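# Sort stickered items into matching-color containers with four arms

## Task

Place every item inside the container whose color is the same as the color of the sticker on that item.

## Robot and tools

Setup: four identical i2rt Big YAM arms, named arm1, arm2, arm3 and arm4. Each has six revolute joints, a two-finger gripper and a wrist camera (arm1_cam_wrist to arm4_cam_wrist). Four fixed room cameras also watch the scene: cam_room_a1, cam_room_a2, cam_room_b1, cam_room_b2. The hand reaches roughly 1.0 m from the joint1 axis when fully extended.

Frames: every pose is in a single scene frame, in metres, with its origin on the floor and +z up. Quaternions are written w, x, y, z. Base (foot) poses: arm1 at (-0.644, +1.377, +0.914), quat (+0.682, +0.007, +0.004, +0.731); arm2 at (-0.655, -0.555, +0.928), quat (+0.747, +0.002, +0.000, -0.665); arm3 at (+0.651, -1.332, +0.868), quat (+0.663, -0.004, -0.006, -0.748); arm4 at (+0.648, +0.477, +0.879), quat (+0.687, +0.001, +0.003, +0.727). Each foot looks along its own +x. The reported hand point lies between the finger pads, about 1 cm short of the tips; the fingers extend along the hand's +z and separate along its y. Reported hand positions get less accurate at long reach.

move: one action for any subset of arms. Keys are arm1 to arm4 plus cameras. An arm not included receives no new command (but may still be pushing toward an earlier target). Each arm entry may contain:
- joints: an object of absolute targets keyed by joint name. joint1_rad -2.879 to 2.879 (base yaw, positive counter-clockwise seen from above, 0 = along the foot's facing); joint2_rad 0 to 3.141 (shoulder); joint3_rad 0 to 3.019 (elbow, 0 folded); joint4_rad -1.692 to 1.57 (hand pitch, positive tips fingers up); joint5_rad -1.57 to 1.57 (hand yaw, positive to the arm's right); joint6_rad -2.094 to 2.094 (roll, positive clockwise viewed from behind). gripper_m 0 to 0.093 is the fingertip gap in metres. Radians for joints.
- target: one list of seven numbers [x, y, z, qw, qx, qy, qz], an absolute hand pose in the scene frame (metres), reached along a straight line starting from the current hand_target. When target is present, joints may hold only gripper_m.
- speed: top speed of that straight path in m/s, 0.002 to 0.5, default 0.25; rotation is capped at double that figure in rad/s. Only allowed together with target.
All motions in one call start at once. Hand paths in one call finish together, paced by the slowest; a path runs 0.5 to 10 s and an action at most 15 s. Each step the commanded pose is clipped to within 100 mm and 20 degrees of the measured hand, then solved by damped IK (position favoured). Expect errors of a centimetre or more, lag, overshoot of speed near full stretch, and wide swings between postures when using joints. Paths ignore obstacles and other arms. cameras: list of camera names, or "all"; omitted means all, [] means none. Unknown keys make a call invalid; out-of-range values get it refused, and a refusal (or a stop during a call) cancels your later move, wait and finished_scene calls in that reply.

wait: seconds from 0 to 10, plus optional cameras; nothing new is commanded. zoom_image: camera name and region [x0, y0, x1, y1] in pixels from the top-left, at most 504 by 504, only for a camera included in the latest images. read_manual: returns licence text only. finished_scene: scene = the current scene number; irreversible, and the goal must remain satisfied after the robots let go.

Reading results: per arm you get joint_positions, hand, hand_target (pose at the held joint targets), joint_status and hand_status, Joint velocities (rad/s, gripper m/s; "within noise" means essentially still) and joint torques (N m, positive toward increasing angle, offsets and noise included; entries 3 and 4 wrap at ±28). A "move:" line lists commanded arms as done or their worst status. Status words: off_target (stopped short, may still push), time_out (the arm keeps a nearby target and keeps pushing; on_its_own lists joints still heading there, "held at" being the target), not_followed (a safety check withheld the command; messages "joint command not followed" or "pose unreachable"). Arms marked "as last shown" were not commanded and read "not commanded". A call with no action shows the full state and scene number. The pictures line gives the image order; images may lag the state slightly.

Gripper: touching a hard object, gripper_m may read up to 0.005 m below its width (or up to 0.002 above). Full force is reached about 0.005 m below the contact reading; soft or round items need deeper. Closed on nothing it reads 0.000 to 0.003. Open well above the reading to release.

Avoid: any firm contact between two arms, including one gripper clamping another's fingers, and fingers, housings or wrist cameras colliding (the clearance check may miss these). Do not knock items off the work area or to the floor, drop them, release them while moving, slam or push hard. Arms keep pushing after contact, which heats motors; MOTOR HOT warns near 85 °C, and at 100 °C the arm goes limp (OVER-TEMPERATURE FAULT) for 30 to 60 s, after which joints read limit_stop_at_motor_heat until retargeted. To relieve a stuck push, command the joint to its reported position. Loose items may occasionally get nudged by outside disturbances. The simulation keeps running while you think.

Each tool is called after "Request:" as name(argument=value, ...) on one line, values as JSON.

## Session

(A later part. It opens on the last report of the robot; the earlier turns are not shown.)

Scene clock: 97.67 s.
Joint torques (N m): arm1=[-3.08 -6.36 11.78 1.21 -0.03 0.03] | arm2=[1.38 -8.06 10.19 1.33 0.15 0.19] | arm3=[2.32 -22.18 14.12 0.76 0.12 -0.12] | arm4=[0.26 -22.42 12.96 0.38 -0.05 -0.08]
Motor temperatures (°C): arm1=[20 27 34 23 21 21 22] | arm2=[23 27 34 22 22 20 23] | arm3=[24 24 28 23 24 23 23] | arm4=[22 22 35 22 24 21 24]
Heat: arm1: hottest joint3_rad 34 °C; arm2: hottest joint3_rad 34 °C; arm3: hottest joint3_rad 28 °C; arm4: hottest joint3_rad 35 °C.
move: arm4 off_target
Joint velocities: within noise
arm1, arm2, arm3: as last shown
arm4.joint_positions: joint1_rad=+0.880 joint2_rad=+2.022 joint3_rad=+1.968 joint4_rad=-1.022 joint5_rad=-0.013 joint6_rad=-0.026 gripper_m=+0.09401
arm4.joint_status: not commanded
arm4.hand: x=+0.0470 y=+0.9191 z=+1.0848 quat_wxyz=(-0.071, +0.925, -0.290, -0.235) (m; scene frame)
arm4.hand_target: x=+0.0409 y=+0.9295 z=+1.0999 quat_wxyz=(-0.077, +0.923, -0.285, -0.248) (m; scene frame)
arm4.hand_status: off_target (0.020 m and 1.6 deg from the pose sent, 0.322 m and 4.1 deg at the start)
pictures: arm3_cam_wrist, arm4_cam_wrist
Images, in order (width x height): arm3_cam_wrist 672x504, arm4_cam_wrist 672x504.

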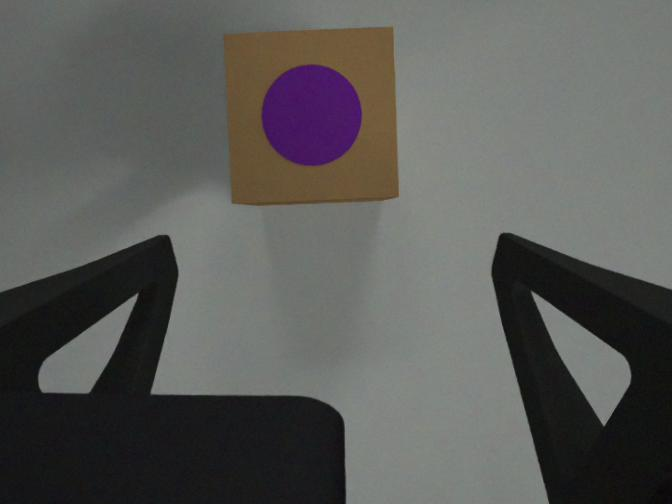

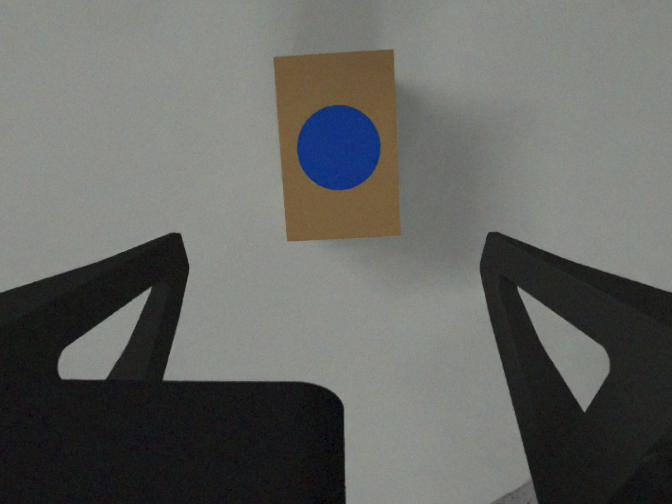

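Request:
move(arm3={"target": [-0.0313, -0.947, 1.056, 0.0753, -0.9233, 0.2388, 0.2911], "speed": 0.15}, arm4={"target": [0.008, 0.952, 1.032, 0.0713, -0.9285, 0.2662, 0.2488], "speed": 0.15}, cameras=["arm3_cam_wrist", "arm4_cam_wrist"])

Scene clock: 116.87 s.
Joint torques (N m): arm1=[-2.78 -6.07 11.66 0.98 -0.03 0.01] | arm2=[1.49 -8.12 10.14 1.33 0.15 0.19] | arm3=[2.55 -24.7 13.74 1.51 0.07 -0.11] | arm4=[0.85 -24.29 12.46 1.31 -0.1 -0.09]
Motor temperatures (°C): arm1=[20 26 36 23 21 21 22] | arm2=[23 26 33 22 22 20 23] | arm3=[24 25 30 23 24 23 23] | arm4=[22 24 35 22 24 21 24]
Heat: arm1: hottest joint3_rad 36 °C; arm2: hottest joint3_rad 33 °C; arm3: hottest joint3_rad 30 °C; arm4: hottest joint3_rad 35 °C.
move: arm3 off_target; arm4 off_target
Joint velocities: within noise
arm1, arm2: as last shown
arm3.joint_positions: joint1_rad=-1.972 joint2_rad=+2.050 joint3_rad=+1.894 joint4_rad=-0.859 joint5_rad=+0.007 joint6_rad=-0.001 gripper_m=+0.09402
arm3.joint_status: not commanded
arm3.hand: x=-0.0104 y=-0.9472 z=+1.0281 quat_wxyz=(+0.068, -0.930, +0.251, +0.262) (m; scene frame)
arm3.hand_target: x=-0.0296 y=-0.9481 z=+1.0563 quat_wxyz=(+0.075, -0.923, +0.239, +0.291) (m; scene frame)
arm3.hand_status: off_target (0.035 m and 3.8 deg from the pose sent, 0.075 m and 3.1 deg at the start)
arm4.joint_positions: joint1_rad=+0.875 joint2_rad=+2.159 joint3_rad=+2.025 joint4_rad=-0.962 joint5_rad=-0.035 joint6_rad=-0.064 gripper_m=+0.09401
arm4.joint_status: not commanded
arm4.hand: x=+0.0198 y=+0.9384 z=+1.0184 quat_wxyz=(-0.063, +0.933, -0.273, -0.228) (m; scene frame)
arm4.hand_target: x=+0.0091 y=+0.9512 z=+1.0322 quat_wxyz=(-0.072, +0.928, -0.266, -0.249) (m; scene frame)
arm4.hand_status: off_target (0.023 m and 2.7 deg from the pose sent, 0.073 m and 3.1 deg at the start)
pictures: arm3_cam_wrist, arm4_cam_wrist
Images, in order (width x height): arm3_cam_wrist 672x504, arm4_cam_wrist 672x504.

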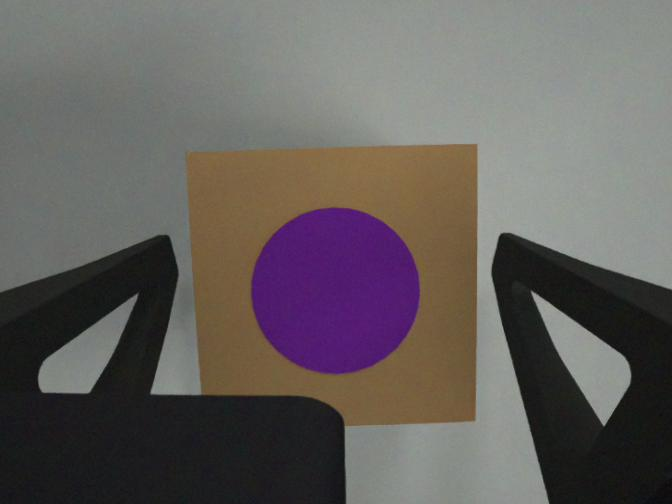

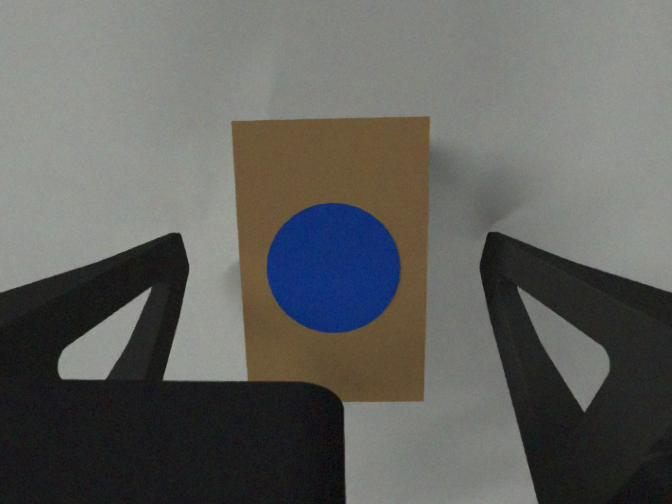

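Request:
move(arm3={"joints": {"gripper_m": 0.043}}, arm4={"joints": {"gripper_m": 0.033}}, cameras=["arm3_cam_wrist", "arm4_cam_wrist"])

Request:
move(arm3={"target": [0.02, -0.965, 1.12, 0.0753, -0.9233, 0.2388, 0.2911], "speed": 0.25}, arm4={"target": [0.03, 0.93, 1.11, 0.0713, -0.9285, 0.2662, 0.2488], "speed": 0.25}, cameras=[])

Request:
move(arm3={"target": [0.29, -1.115, 1.12, 0.0753, -0.9233, 0.2388, 0.2911], "speed": 0.4}, arm4={"target": [0.29, 0.73, 1.12, 0.0713, -0.9285, 0.2662, 0.2488], "speed": 0.4}, cameras=["arm3_cam_wrist", "arm4_cam_wrist"])

Request:
move(arm3={"joints": {"joint1_rad": 0.0, "joint2_rad": 0.6, "joint3_rad": 0.8, "joint4_rad": -1.07, "joint5_rad": 0, "joint6_rad": 0}}, arm4={"joints": {"joint1_rad": 0.0, "joint2_rad": 0.6, "joint3_rad": 0.8, "joint4_rad": -1.07, "joint5_rad": 0, "joint6_rad": 0}}, cameras=[])

Request:
move(arm3={"joints": {"joint1_rad": 1.795, "joint2_rad": 1.2, "joint3_rad": 0.9, "joint4_rad": -0.75}}, arm4={"joints": {"joint1_rad": -1.918, "joint2_rad": 1.2, "joint3_rad": 0.9, "joint4_rad": -0.75}}, cameras=["arm3_cam_wrist", "arm4_cam_wrist"])

Scene clock: 135.00 s.
Joint torques (N m): arm1=[-2.96 -5.83 11.73 1.13 -0.07 -0.05] | arm2=[1.44 -8.06 10.14 1.35 0.16 0.19] | arm3=[2.43 -24.7 13.78 1.5 0.06 -0.11] | arm4=[0.62 -24.23 12.4 1.29 -0.09 -0.07]
Motor temperatures (°C): arm1=[20 25 36 23 21 21 21] | arm2=[23 26 33 22 22 20 23] | arm3=[24 26 31 23 24 23 23] | arm4=[22 27 39 22 24 21 24]
Heat: arm1: hottest joint3_rad 36 °C; arm2: hottest joint3_rad 33 °C; arm3: hottest joint3_rad 31 °C; arm4: hottest joint3_rad 39 °C.
move: arm3 off_target; arm4 off_target
Joint velocities: within noise
arm1, arm2: as last shown
arm3.joint_positions: joint1_rad=-1.972 joint2_rad=+2.050 joint3_rad=+1.894 joint4_rad=-0.859 joint5_rad=+0.007 joint6_rad=-0.001 gripper_m=+0.05317
arm3.joint_status: gripper_m off_target (ended at +0.05320, target +0.04300)
arm3.hand: x=-0.0104 y=-0.9472 z=+1.0281 quat_wxyz=(+0.068, -0.930, +0.250, +0.262) (m; scene frame)
arm3.hand_target: x=-0.0295 y=-0.9481 z=+1.0563 quat_wxyz=(+0.075, -0.923, +0.239, +0.291) (m; scene frame)
arm3.hand_status: not commanded
arm4.joint_positions: joint1_rad=+0.875 joint2_rad=+2.159 joint3_rad=+2.026 joint4_rad=-0.962 joint5_rad=-0.035 joint6_rad=-0.067 gripper_m=+0.04457
arm4.joint_status: gripper_m off_target (ended at +0.04459, target +0.03300)
arm4.hand: x=+0.0196 y=+0.9385 z=+1.0188 quat_wxyz=(-0.063, +0.933, -0.271, -0.228) (m; scene frame)
arm4.hand_target: x=+0.0091 y=+0.9512 z=+1.0322 quat_wxyz=(-0.072, +0.928, -0.266, -0.249) (m; scene frame)
arm4.hand_status: not commanded
pictures: arm3_cam_wrist, arm4_cam_wrist
Images, in order (width x height): arm3_cam_wrist 672x504, arm4_cam_wrist 672x504.

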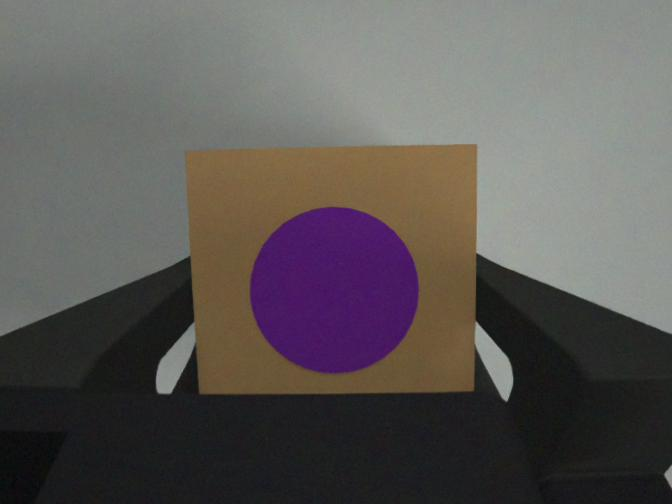

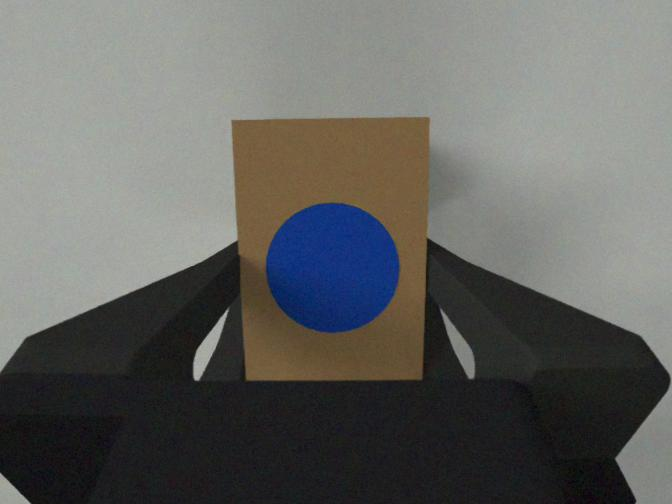

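Scene clock: 136.23 s.
Joint torques (N m): arm1=[-3.14 -5.77 11.64 1.18 -0.07 0.02] | arm2=[1.55 -8.06 10.14 1.33 0.16 0.19] | arm3=[1.49 -21.77 9.39 0.98 -0.08 -0.13] | arm4=[1.03 -25.05 12.31 0.44 0.06 -0.03]
Motor temperatures (°C): arm1=[20 25 36 23 21 21 21] | arm2=[23 26 33 22 22 20 23] | arm3=[24 26 31 23 24 23 23] | arm4=[22 27 39 22 24 21 25]
Heat: arm1: hottest joint3_rad 36 °C; arm2: hottest joint3_rad 33 °C; arm3: hottest joint3_rad 31 °C; arm4: hottest joint3_rad 39 °C.
move: arm3 done; arm4 off_target
Joint velocities: within noise
arm1, arm2: as last shown
arm3.joint_positions: joint1_rad=-1.972 joint2_rad=+1.876 joint3_rad=+1.857 joint4_rad=-0.919 joint5_rad=+0.003 joint6_rad=-0.011 gripper_m=+0.05317
arm3.joint_status: not commanded
arm3.hand: x=+0.0203 y=-0.9643 z=+1.1276 quat_wxyz=(+0.077, -0.920, +0.243, +0.298) (m; scene frame)
arm3.hand_target: x=+0.0201 y=-0.9651 z=+1.1201 quat_wxyz=(+0.075, -0.923, +0.239, +0.291) (m; scene frame)
arm3.hand_status: done (0.008 m and 1.0 deg from the pose sent, 0.098 m and 3.8 deg at the start)
arm4.joint_positions: joint1_rad=+0.875 joint2_rad=+2.068 joint3_rad=+2.046 joint4_rad=-1.069 joint5_rad=-0.035 joint6_rad=-0.067 gripper_m=+0.04456
arm4.joint_status: not commanded
arm4.hand: x=+0.0376 y=+0.9256 z=+1.0847 quat_wxyz=(-0.064, +0.932, -0.271, -0.230) (m; scene frame)
arm4.hand_target: x=+0.0308 y=+0.9294 z=+1.1100 quat_wxyz=(-0.071, +0.928, -0.266, -0.249) (m; scene frame)
arm4.hand_status: off_target (0.027 m and 2.4 deg from the pose sent, 0.092 m and 2.6 deg at the start)
pictures: none
No camera images: "cameras" was empty.

Scene clock: 137.77 s.
Joint torques (N m): arm1=[-2.96 -5.83 11.89 0.85 -0.07 -0.04] | arm2=[1.49 -8.06 10.15 1.35 0.16 0.19] | arm3=[0.5 -7.3 9.54 1.13 -0.09 -0.14] | arm4=[1.32 -8.76 9.55 0.64 0.17 0.13]
Motor temperatures (°C): arm1=[20 25 36 23 21 21 21] | arm2=[23 26 33 22 22 20 23] | arm3=[24 26 31 23 24 23 23] | arm4=[22 27 39 22 24 21 25]
Heat: arm1: hottest joint3_rad 36 °C; arm2: hottest joint3_rad 33 °C; arm3: hottest joint3_rad 31 °C; arm4: hottest joint3_rad 39 °C.
move: arm3 done; arm4 done
Joint velocities: within noise
arm1, arm2: as last shown
arm3.joint_positions: joint1_rad=-1.972 joint2_rad=+1.055 joint3_rad=+0.961 joint4_rad=-0.852 joint5_rad=-0.005 joint6_rad=-0.022 gripper_m=+0.05317
arm3.joint_status: not commanded
arm3.hand: x=+0.2881 y=-1.1199 z=+1.1223 quat_wxyz=(+0.074, -0.923, +0.237, +0.294) (m; scene frame)
arm3.hand_target: x=+0.2901 y=-1.1150 z=+1.1201 quat_wxyz=(+0.075, -0.923, +0.239, +0.291) (m; scene frame)
arm3.hand_status: done (0.006 m and 0.5 deg from the pose sent, 0.309 m and 1.0 deg at the start)
arm4.joint_positions: joint1_rad=+0.886 joint2_rad=+1.167 joint3_rad=+1.026 joint4_rad=-0.908 joint5_rad=-0.030 joint6_rad=-0.067 gripper_m=+0.04456
arm4.joint_status: not commanded
arm4.hand: x=+0.2933 y=+0.7307 z=+1.1189 quat_wxyz=(-0.072, +0.929, -0.265, -0.250) (m; scene frame)
arm4.hand_target: x=+0.2900 y=+0.7300 z=+1.1200 quat_wxyz=(-0.071, +0.929, -0.266, -0.249) (m; scene frame)
arm4.hand_status: done (0.004 m and 0.2 deg from the pose sent, 0.321 m and 2.4 deg at the start)
pictures: arm3_cam_wrist, arm4_cam_wrist
Images, in order (width x height): arm3_cam_wrist 672x504, arm4_cam_wrist 672x504.

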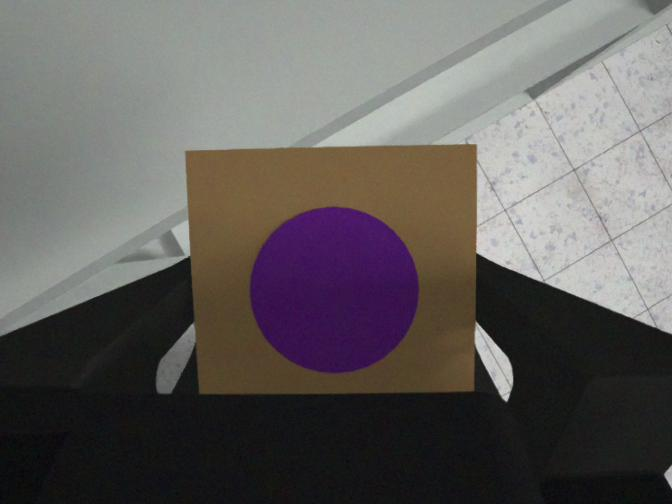

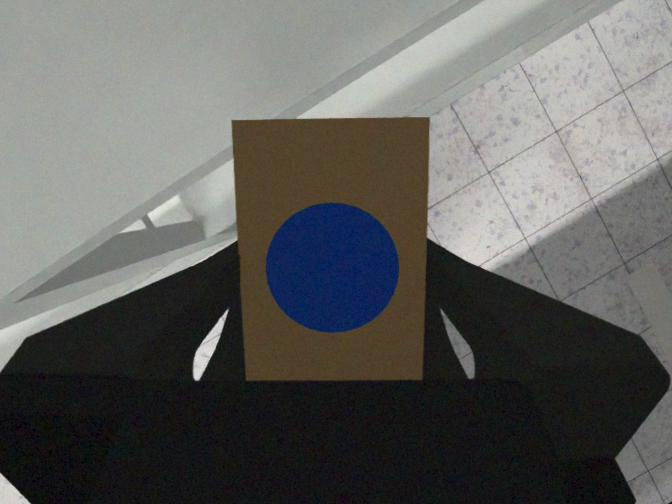

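Scene clock: 139.73 s.
Joint torques (N m): arm1=[-2.84 -5.71 11.77 0.88 -0.08 -0.02] | arm2=[1.44 -8.12 10.17 1.33 0.15 0.19] | arm3=[2.02 -0.67 10.4 1.07 0.09 0.01] | arm4=[0.32 -0.32 10.11 0.88 0.13 0.15]
Motor temperatures (°C): arm1=[20 25 36 23 21 21 21] | arm2=[23 26 33 22 22 20 23] | arm3=[24 26 31 23 24 23 23] | arm4=[22 26 39 22 24 21 25]
Heat: arm1: hottest joint3_rad 36 °C; arm2: hottest joint3_rad 33 °C; arm3: hottest joint3_rad 31 °C; arm4: hottest joint3_rad 39 °C.
move: arm3 done; arm4 done
Joint velocities: within noise
arm1, arm2: as last shown
arm3.joint_positions: joint1_rad=-0.010 joint2_rad=+0.600 joint3_rad=+0.790 joint4_rad=-1.064 joint5_rad=-0.002 joint6_rad=-0.006 gripper_m=+0.05312
arm3.joint_status: all done
arm3.hand: x=+0.6140 y=-1.6057 z=+1.1551 quat_wxyz=(-0.230, -0.703, -0.620, +0.261) (m; scene frame)
arm3.hand_target: x=+0.6164 y=-1.6061 z=+1.1597 quat_wxyz=(-0.233, -0.702, -0.621, +0.261) (m; scene frame)
arm3.hand_status: not commanded
arm4.joint_positions: joint1_rad=+0.002 joint2_rad=+0.595 joint3_rad=+0.786 joint4_rad=-1.064 joint5_rad=+0.000 joint6_rad=-0.013 gripper_m=+0.04456
arm4.joint_status: all done
arm4.hand: x=+0.6333 y=+0.7570 z=+1.1613 quat_wxyz=(-0.233, +0.688, -0.641, -0.248) (m; scene frame)
arm4.hand_target: x=+0.6339 y=+0.7584 z=+1.1666 quat_wxyz=(-0.233, +0.683, -0.646, -0.250) (m; scene frame)
arm4.hand_status: not commanded
pictures: none
No camera images: "cameras" was empty.

Scene clock: 141.67 s.
Joint torques (N m): arm1=[-2.67 -6.18 11.86 1.01 -0.08 -0.02] | arm2=[1.44 -8.18 10.17 1.33 0.16 0.18] | arm3=[1.61 -10.99 11.66 1.28 0.11 0] | arm4=[0.97 -10.4 10.45 1.1 0.09 0.15]
Motor temperatures (°C): arm1=[20 25 36 23 21 21 21] | arm2=[23 26 33 22 22 20 23] | arm3=[24 26 31 23 24 23 23] | arm4=[22 26 39 22 24 21 25]
Heat: arm1: hottest joint3_rad 36 °C; arm2: hottest joint3_rad 33 °C; arm3: hottest joint3_rad 31 °C; arm4: hottest joint3_rad 39 °C.
move: arm3 done; arm4 done
Joint velocities: within noise
arm1: as last shown
arm2.joint_positions: joint1_rad=+0.932 joint2_rad=+1.135 joint3_rad=+0.900 joint4_rad=-0.773 joint5_rad=+0.005 joint6_rad=-0.006 gripper_m=+0.08993
arm2.joint_status: not commanded
arm2.hand: x=-0.2868 y=-0.7696 z=+1.1334 quat_wxyz=(-0.267, -0.247, -0.929, +0.073) (m; scene frame)
arm2.hand_target: x=-0.2901 y=-0.7641 z=+1.1203 quat_wxyz=(-0.250, -0.250, -0.933, +0.067) (m; scene frame)
arm2.hand_status: not commanded
arm3.joint_positions: joint1_rad=+1.790 joint2_rad=+1.216 joint3_rad=+0.866 joint4_rad=-0.758 joint5_rad=-0.002 joint6_rad=-0.005 gripper_m=+0.05307
arm3.joint_status: all done
arm3.hand: x=+1.0712 y=-1.2880 z=+1.0254 quat_wxyz=(-0.229, +0.052, -0.972, -0.005) (m; scene frame)
arm3.hand_target: x=+1.0836 y=-1.2847 z=+1.0493 quat_wxyz=(-0.257, +0.052, -0.965, -0.007) (m; scene frame)
arm3.hand_status: not commanded
arm4.joint_positions: joint1_rad=-1.922 joint2_rad=+1.214 joint3_rad=+0.873 joint4_rad=-0.758 joint5_rad=+0.001 joint6_rad=-0.011 gripper_m=+0.04455
arm4.joint_status: all done
arm4.hand: x=+1.0549 y=+0.3537 z=+1.0397 quat_wxyz=(-0.229, -0.137, -0.963, +0.038) (m; scene frame)
arm4.hand_target: x=+1.0655 y=+0.3527 z=+1.0594 quat_wxyz=(-0.253, -0.139, -0.957, +0.039) (m; scene frame)
arm4.hand_status: not commanded
pictures: arm3_cam_wrist, arm4_cam_wrist
Images, in order (width x height): arm3_cam_wrist 672x504, arm4_cam_wrist 672x504.

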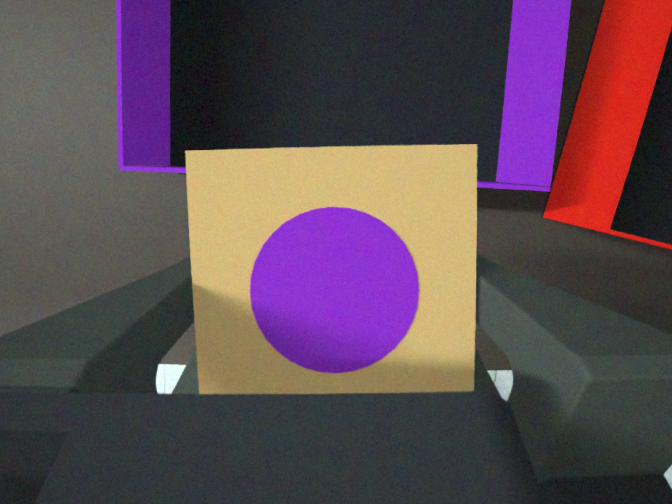

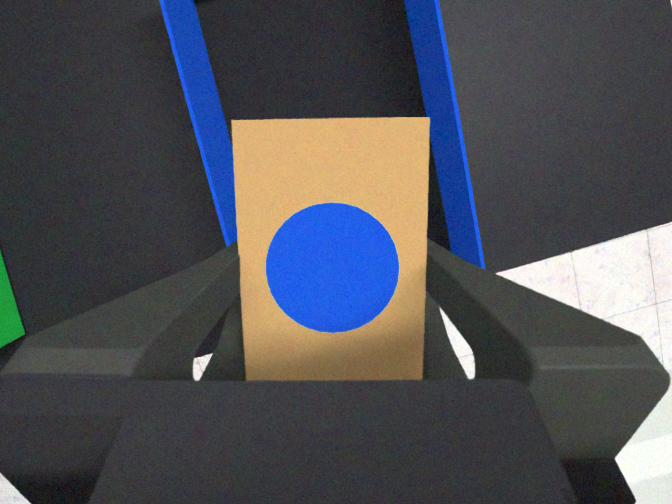

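Request:
move(arm3={"target": [1.213, -1.273, 0.87, 0.271, -0.0503, 0.9612, 0.0142], "speed": 0.3}, arm4={"target": [1.147, 0.328, 0.87, 0.2477, 0.1406, 0.9578, -0.0364], "speed": 0.3}, cameras=[])

Request:
move(arm3={"target": [1.213, -1.273, 0.765, 0.271, -0.0503, 0.9612, 0.0142], "speed": 0.2}, arm4={"target": [1.147, 0.328, 0.765, 0.2477, 0.1406, 0.9578, -0.0364], "speed": 0.2}, cameras=["arm3_cam_wrist", "arm4_cam_wrist"])

Scene clock: 150.67 s.
Joint torques (N m): arm1=[-2.32 -6.12 11.78 1.11 -0.06 -0.01] | arm2=[1.55 -8.06 10.17 1.35 0.15 0.19] | arm3=[1.2 -16.97 10.04 1.63 -0.06 0.01] | arm4=[0.91 -15.09 8.54 1.4 -0.04 0.17]
Motor temperatures (°C): arm1=[20 25 36 23 21 21 21] | arm2=[23 26 33 22 22 20 23] | arm3=[24 25 32 23 24 23 24] | arm4=[22 26 38 22 24 21 25]
Heat: arm1: hottest joint3_rad 36 °C; arm2: hottest joint3_rad 33 °C; arm3: hottest joint3_rad 32 °C; arm4: hottest joint3_rad 38 °C.
move: arm3 off_target; arm4 off_target
Joint velocities: within noise
arm1.joint_positions: joint1_rad=-2.256 joint2_rad=+1.190 joint3_rad=+0.964 joint4_rad=-0.806 joint5_rad=-0.012 joint6_rad=-0.007 gripper_m=+0.07996
arm1.joint_status: not commanded
arm1.hand: x=-0.2784 y=+1.1223 z=+1.1182 quat_wxyz=(-0.247, -0.287, -0.922, +0.077) (m; scene frame)
arm1.hand_target: x=-0.2801 y=+1.1180 z=+1.1200 quat_wxyz=(-0.247, -0.290, -0.921, +0.078) (m; scene frame)
arm1.hand_status: not commanded
arm2: as last shown
arm3.joint_positions: joint1_rad=+1.790 joint2_rad=+1.791 joint3_rad=+0.943 joint4_rad=-0.240 joint5_rad=-0.012 joint6_rad=-0.004 gripper_m=+0.05307
arm3.joint_status: not commanded
arm3.hand: x=+1.1859 y=-1.2775 z=+0.8484 quat_wxyz=(-0.239, +0.053, -0.970, -0.010) (m; scene frame)
arm3.hand_target: x=+1.2116 y=-1.2732 z=+0.8709 quat_wxyz=(-0.271, +0.050, -0.961, -0.014) (m; scene frame)
arm3.hand_status: off_target (0.035 m and 3.9 deg from the pose sent, 0.211 m and 5.1 deg at the start)
arm4.joint_positions: joint1_rad=-1.922 joint2_rad=+1.730 joint3_rad=+0.839 joint4_rad=-0.231 joint5_rad=-0.001 joint6_rad=-0.011 gripper_m=+0.04455
arm4.joint_status: not commanded
arm4.hand: x=+1.1219 y=+0.3327 z=+0.8523 quat_wxyz=(-0.218, -0.138, -0.966, +0.036) (m; scene frame)
arm4.hand_target: x=+1.1460 y=+0.3283 z=+0.8709 quat_wxyz=(-0.248, -0.140, -0.958, +0.036) (m; scene frame)
arm4.hand_status: off_target (0.031 m and 3.6 deg from the pose sent, 0.195 m and 2.3 deg at the start)
pictures: none
No camera images: "cameras" was empty.

Scene clock: 151.87 s.
Joint torques (N m): arm1=[-2.73 -6.42 11.73 1.01 -0.04 -0.02] | arm2=[1.44 -8.06 10.17 1.35 0.14 0.19] | arm3=[1.44 -18.73 6.61 1.63 0.01 0.03] | arm4=[1.14 -16.5 5.42 1.58 0.02 0.16]
Motor temperatures (°C): arm1=[20 25 36 23 21 21 21] | arm2=[23 25 33 22 22 20 23] | arm3=[24 25 32 23 24 23 24] | arm4=[22 25 38 22 24 21 25]
Heat: arm1: hottest joint3_rad 36 °C; arm2: hottest joint3_rad 33 °C; arm3: hottest joint3_rad 32 °C; arm4: hottest joint3_rad 38 °C.
move: arm3 off_target; arm4 off_target
Joint velocities: within noise
arm1, arm2: as last shown
arm3.joint_positions: joint1_rad=+1.790 joint2_rad=+2.034 joint3_rad=+0.944 joint4_rad=+0.024 joint5_rad=-0.012 joint6_rad=-0.001 gripper_m=+0.05307
arm3.joint_status: not commanded
arm3.hand: x=+1.1957 y=-1.2777 z=+0.7525 quat_wxyz=(-0.249, +0.051, -0.967, -0.012) (m; scene frame)
arm3.hand_target: x=+1.2126 y=-1.2730 z=+0.7655 quat_wxyz=(-0.271, +0.050, -0.961, -0.014) (m; scene frame)
arm3.hand_status: off_target (0.022 m and 2.6 deg from the pose sent, 0.088 m and 3.9 deg at the start)
arm4.joint_positions: joint1_rad=-1.922 joint2_rad=+1.990 joint3_rad=+0.839 joint4_rad=+0.052 joint5_rad=-0.001 joint6_rad=-0.011 gripper_m=+0.04455
arm4.joint_status: not commanded
arm4.hand: x=+1.1309 y=+0.3296 z=+0.7582 quat_wxyz=(-0.229, -0.137, -0.963, +0.037) (m; scene frame)
arm4.hand_target: x=+1.1467 y=+0.3281 z=+0.7655 quat_wxyz=(-0.248, -0.140, -0.958, +0.036) (m; scene frame)
arm4.hand_status: off_target (0.018 m and 2.2 deg from the pose sent, 0.091 m and 3.6 deg at the start)
pictures: arm3_cam_wrist, arm4_cam_wrist
Images, in order (width x height): arm3_cam_wrist 672x504, arm4_cam_wrist 672x504.

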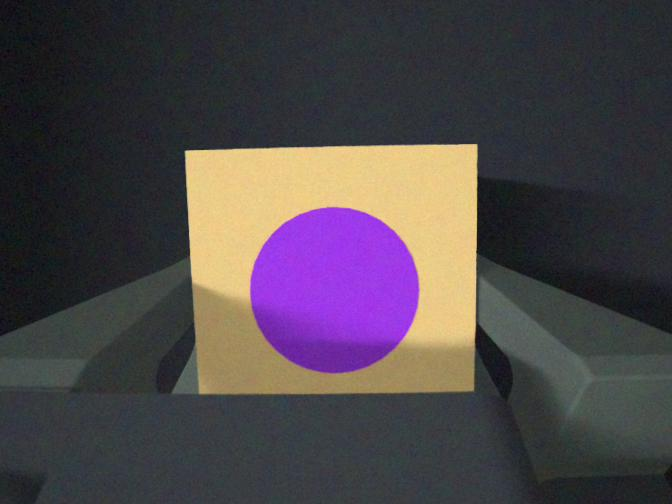

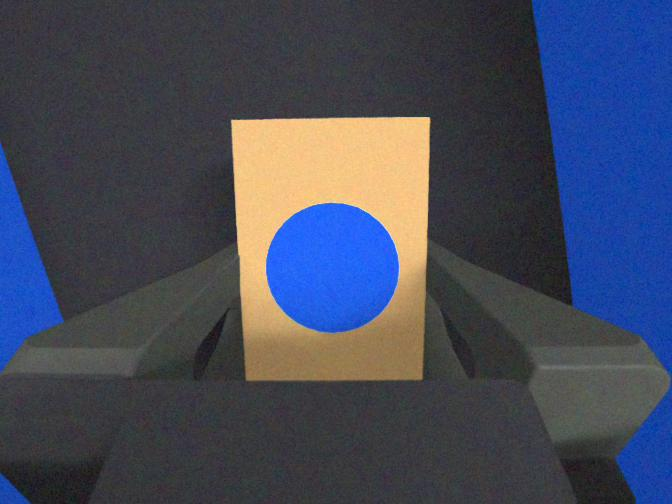

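Request:
move(arm3={"target": [1.213, -1.273, 0.750, 0.271, -0.0503, 0.9612, 0.0142], "speed": 0.06}, arm4={"target": [1.147, 0.328, 0.745, 0.2477, 0.1406, 0.9578, -0.0364], "speed": 0.06}, cameras=[])

Scene clock: 155.47 s.
Joint torques (N m): arm1=[-3.31 -5.3 11.93 1.06 -0.06 -0.01] | arm2=[1.55 -8 10.18 1.35 0.15 0.18] | arm3=[1.38 -16.38 6.8 1.61 0.03 0.01] | arm4=[1.14 -15.21 5.59 1.4 0.01 0.18]
Motor temperatures (°C): arm1=[20 25 36 23 21 21 21] | arm2=[23 25 33 22 22 20 23] | arm3=[24 25 31 23 24 23 24] | arm4=[22 25 37 22 24 21 25]
Heat: arm1: hottest joint3_rad 36 °C; arm2: hottest joint3_rad 33 °C; arm3: hottest joint3_rad 31 °C; arm4: hottest joint3_rad 37 °C.
move: arm3 off_target; arm4 off_target
Joint velocities: within noise
arm1, arm2: as last shown
arm3.joint_positions: joint1_rad=+1.790 joint2_rad=+2.048 joint3_rad=+0.945 joint4_rad=+0.060 joint5_rad=-0.012 joint6_rad=+0.001 gripper_m=+0.05307
arm3.joint_status: not commanded
arm3.hand: x=+1.2003 y=-1.2773 z=+0.7498 quat_wxyz=(-0.260, +0.051, -0.964, -0.012) (m; scene frame)
arm3.hand_target: x=+1.2125 y=-1.2731 z=+0.7502 quat_wxyz=(-0.271, +0.050, -0.961, -0.014) (m; scene frame)
arm3.hand_status: off_target (0.013 m and 1.3 deg from the pose sent, 0.018 m and 2.6 deg at the start)
arm4.joint_positions: joint1_rad=-1.922 joint2_rad=+2.030 joint3_rad=+0.840 joint4_rad=+0.101 joint5_rad=-0.001 joint6_rad=-0.009 gripper_m=+0.04455
arm4.joint_status: not commanded
arm4.hand: x=+1.1316 y=+0.3293 z=+0.7447 quat_wxyz=(-0.234, -0.138, -0.962, +0.038) (m; scene frame)
arm4.hand_target: x=+1.1465 y=+0.3282 z=+0.7453 quat_wxyz=(-0.247, -0.141, -0.958, +0.036) (m; scene frame)
arm4.hand_status: off_target (0.015 m and 1.7 deg from the pose sent, 0.021 m and 2.3 deg at the start)
pictures: none
No camera images: "cameras" was empty.

Request:
move(arm3={"joints": {"gripper_m": 0.085}}, arm4={"joints": {"gripper_m": 0.085}}, cameras=[])

Request:
move(arm3={"target": [1.14, -1.28, 0.95, 0.271, -0.0503, 0.9612, 0.0142], "speed": 0.3}, arm4={"target": [1.08, 0.345, 0.95, 0.2477, 0.1406, 0.9578, -0.0364], "speed": 0.3}, cameras=["arm3_cam_wrist", "arm4_cam_wrist", "cam_room_b1", "cam_room_b2"])

Scene clock: 161.40 s.
Joint torques (N m): arm1=[-2.78 -5.95 11.74 1.03 -0.09 0] | arm2=[1.49 -8.12 10.17 1.32 0.15 0.2] | arm3=[1.32 -16.38 6.78 1.52 0.03 0.02] | arm4=[1.08 -14.86 5.52 1.31 -0.01 0.17]
Motor temperatures (°C): arm1=[20 25 36 23 21 21 21] | arm2=[23 25 33 22 22 20 23] | arm3=[24 26 31 23 24 23 24] | arm4=[22 25 36 22 24 21 26]
Heat: arm1: hottest joint3_rad 36 °C; arm2: hottest joint3_rad 33 °C; arm3: hottest joint3_rad 31 °C; arm4: hottest joint3_rad 36 °C.
move: arm3 done; arm4 done
Joint velocities: within noise
arm1, arm2: as last shown
arm3.joint_positions: joint1_rad=+1.790 joint2_rad=+2.048 joint3_rad=+0.945 joint4_rad=+0.060 joint5_rad=-0.012 joint6_rad=+0.001 gripper_m=+0.08496
arm3.joint_status: all done
arm3.hand: x=+1.2003 y=-1.2773 z=+0.7498 quat_wxyz=(-0.260, +0.051, -0.964, -0.012) (m; scene frame)
arm3.hand_target: x=+1.2126 y=-1.2731 z=+0.7503 quat_wxyz=(-0.271, +0.050, -0.961, -0.014) (m; scene frame)
arm3.hand_status: not commanded
arm4.joint_positions: joint1_rad=-1.922 joint2_rad=+2.030 joint3_rad=+0.840 joint4_rad=+0.103 joint5_rad=-0.001 joint6_rad=-0.009 gripper_m=+0.08492
arm4.joint_status: all done
arm4.hand: x=+1.1319 y=+0.3292 z=+0.7448 quat_wxyz=(-0.235, -0.138, -0.961, +0.038) (m; scene frame)
arm4.hand_target: x=+1.1465 y=+0.3282 z=+0.7453 quat_wxyz=(-0.248, -0.140, -0.958, +0.036) (m; scene frame)
arm4.hand_status: not commanded
pictures: none
No camera images: "cameras" was empty.

Scene clock: 162.83 s.
Joint torques (N m): arm1=[-2.43 -6.36 11.77 0.95 -0.05 -0.01] | arm2=[1.38 -8.12 10.14 1.33 0.15 0.19] | arm3=[1.2 -11.63 7.47 0.79 -0.08 -0.04] | arm4=[0.67 -10.05 7.65 0.43 -0.06 0.1]
Motor temperatures (°C): arm1=[20 25 37 23 21 21 21] | arm2=[23 25 33 22 22 20 23] | arm3=[24 26 31 23 24 23 24] | arm4=[22 25 36 22 24 21 25]
Heat: arm1: hottest joint3_rad 37 °C; arm2: hottest joint3_rad 33 °C; arm3: hottest joint3_rad 31 °C; arm4: hottest joint3_rad 36 °C.
move: arm3 done; arm4 done
Joint velocities: within noise
arm1, arm2: as last shown
arm3.joint_positions: joint1_rad=+1.790 joint2_rad=+1.462 joint3_rad=+0.858 joint4_rad=-0.395 joint5_rad=-0.012 joint6_rad=+0.001 gripper_m=+0.08496
arm3.joint_status: not commanded
arm3.hand: x=+1.1439 y=-1.2800 z=+0.9580 quat_wxyz=(-0.282, +0.051, -0.958, -0.013) (m; scene frame)
arm3.hand_target: x=+1.1400 y=-1.2801 z=+0.9501 quat_wxyz=(-0.271, +0.050, -0.961, -0.014) (m; scene frame)
arm3.hand_status: done (0.009 m and 1.3 deg from the pose sent, 0.209 m and 1.3 deg at the start)
arm4.joint_positions: joint1_rad=-1.922 joint2_rad=+1.392 joint3_rad=+0.758 joint4_rad=-0.410 joint5_rad=-0.004 joint6_rad=-0.009 gripper_m=+0.08492
arm4.joint_status: not commanded
arm4.hand: x=+1.0814 y=+0.3462 z=+0.9539 quat_wxyz=(-0.256, -0.137, -0.956, +0.039) (m; scene frame)
arm4.hand_target: x=+1.0799 y=+0.3451 z=+0.9500 quat_wxyz=(-0.248, -0.141, -0.958, +0.036) (m; scene frame)
arm4.hand_status: done (0.004 m and 1.1 deg from the pose sent, 0.212 m and 1.6 deg at the start)
pictures: arm3_cam_wrist, arm4_cam_wrist, cam_room_b1, cam_room_b2
Images, in order (width x height): arm3_cam_wrist 672x504, arm4_cam_wrist 672x504, cam_room_b1 672x504, cam_room_b2 672x504.

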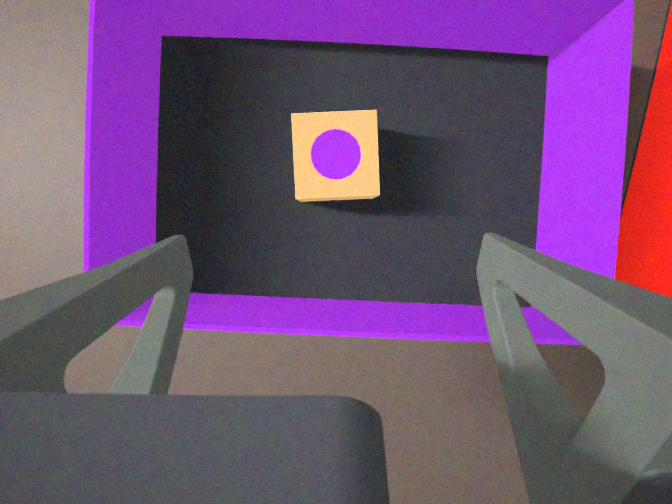

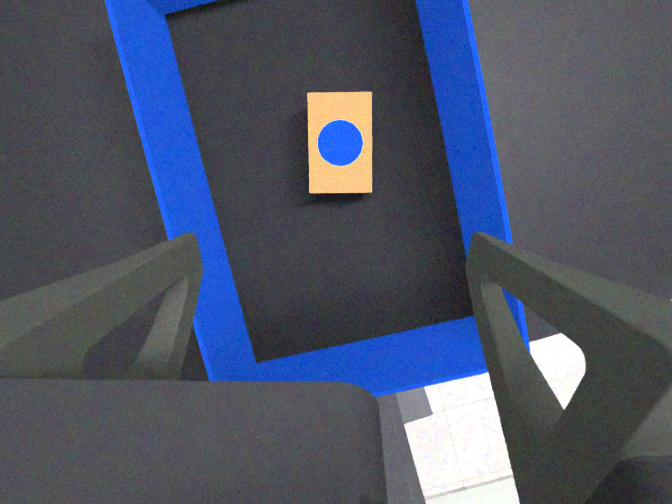

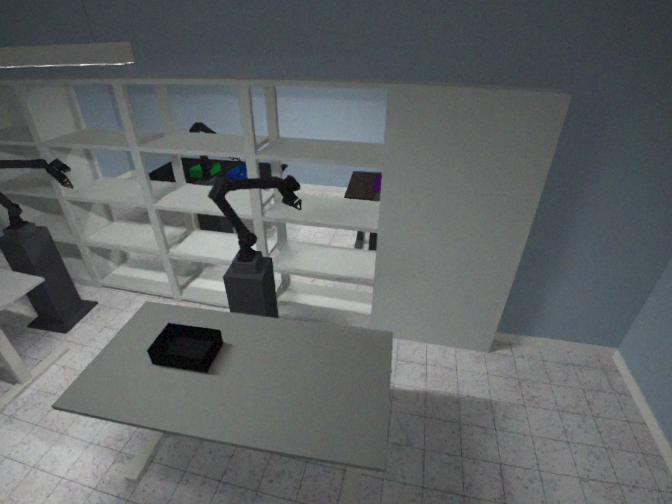

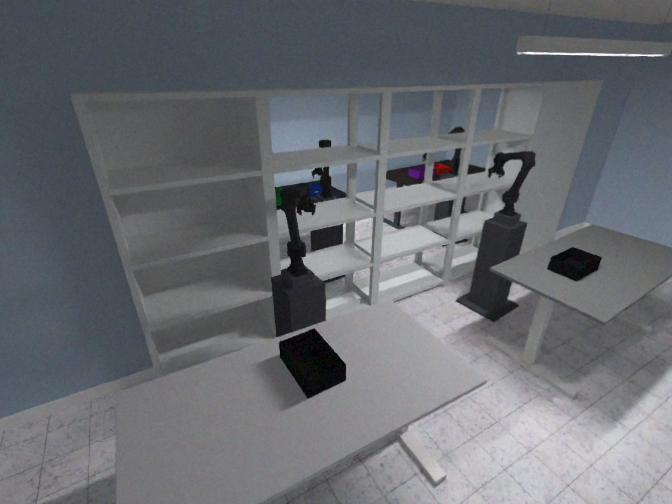

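Request:
finished_scene(scene=2)

The scene is finished: the task was done.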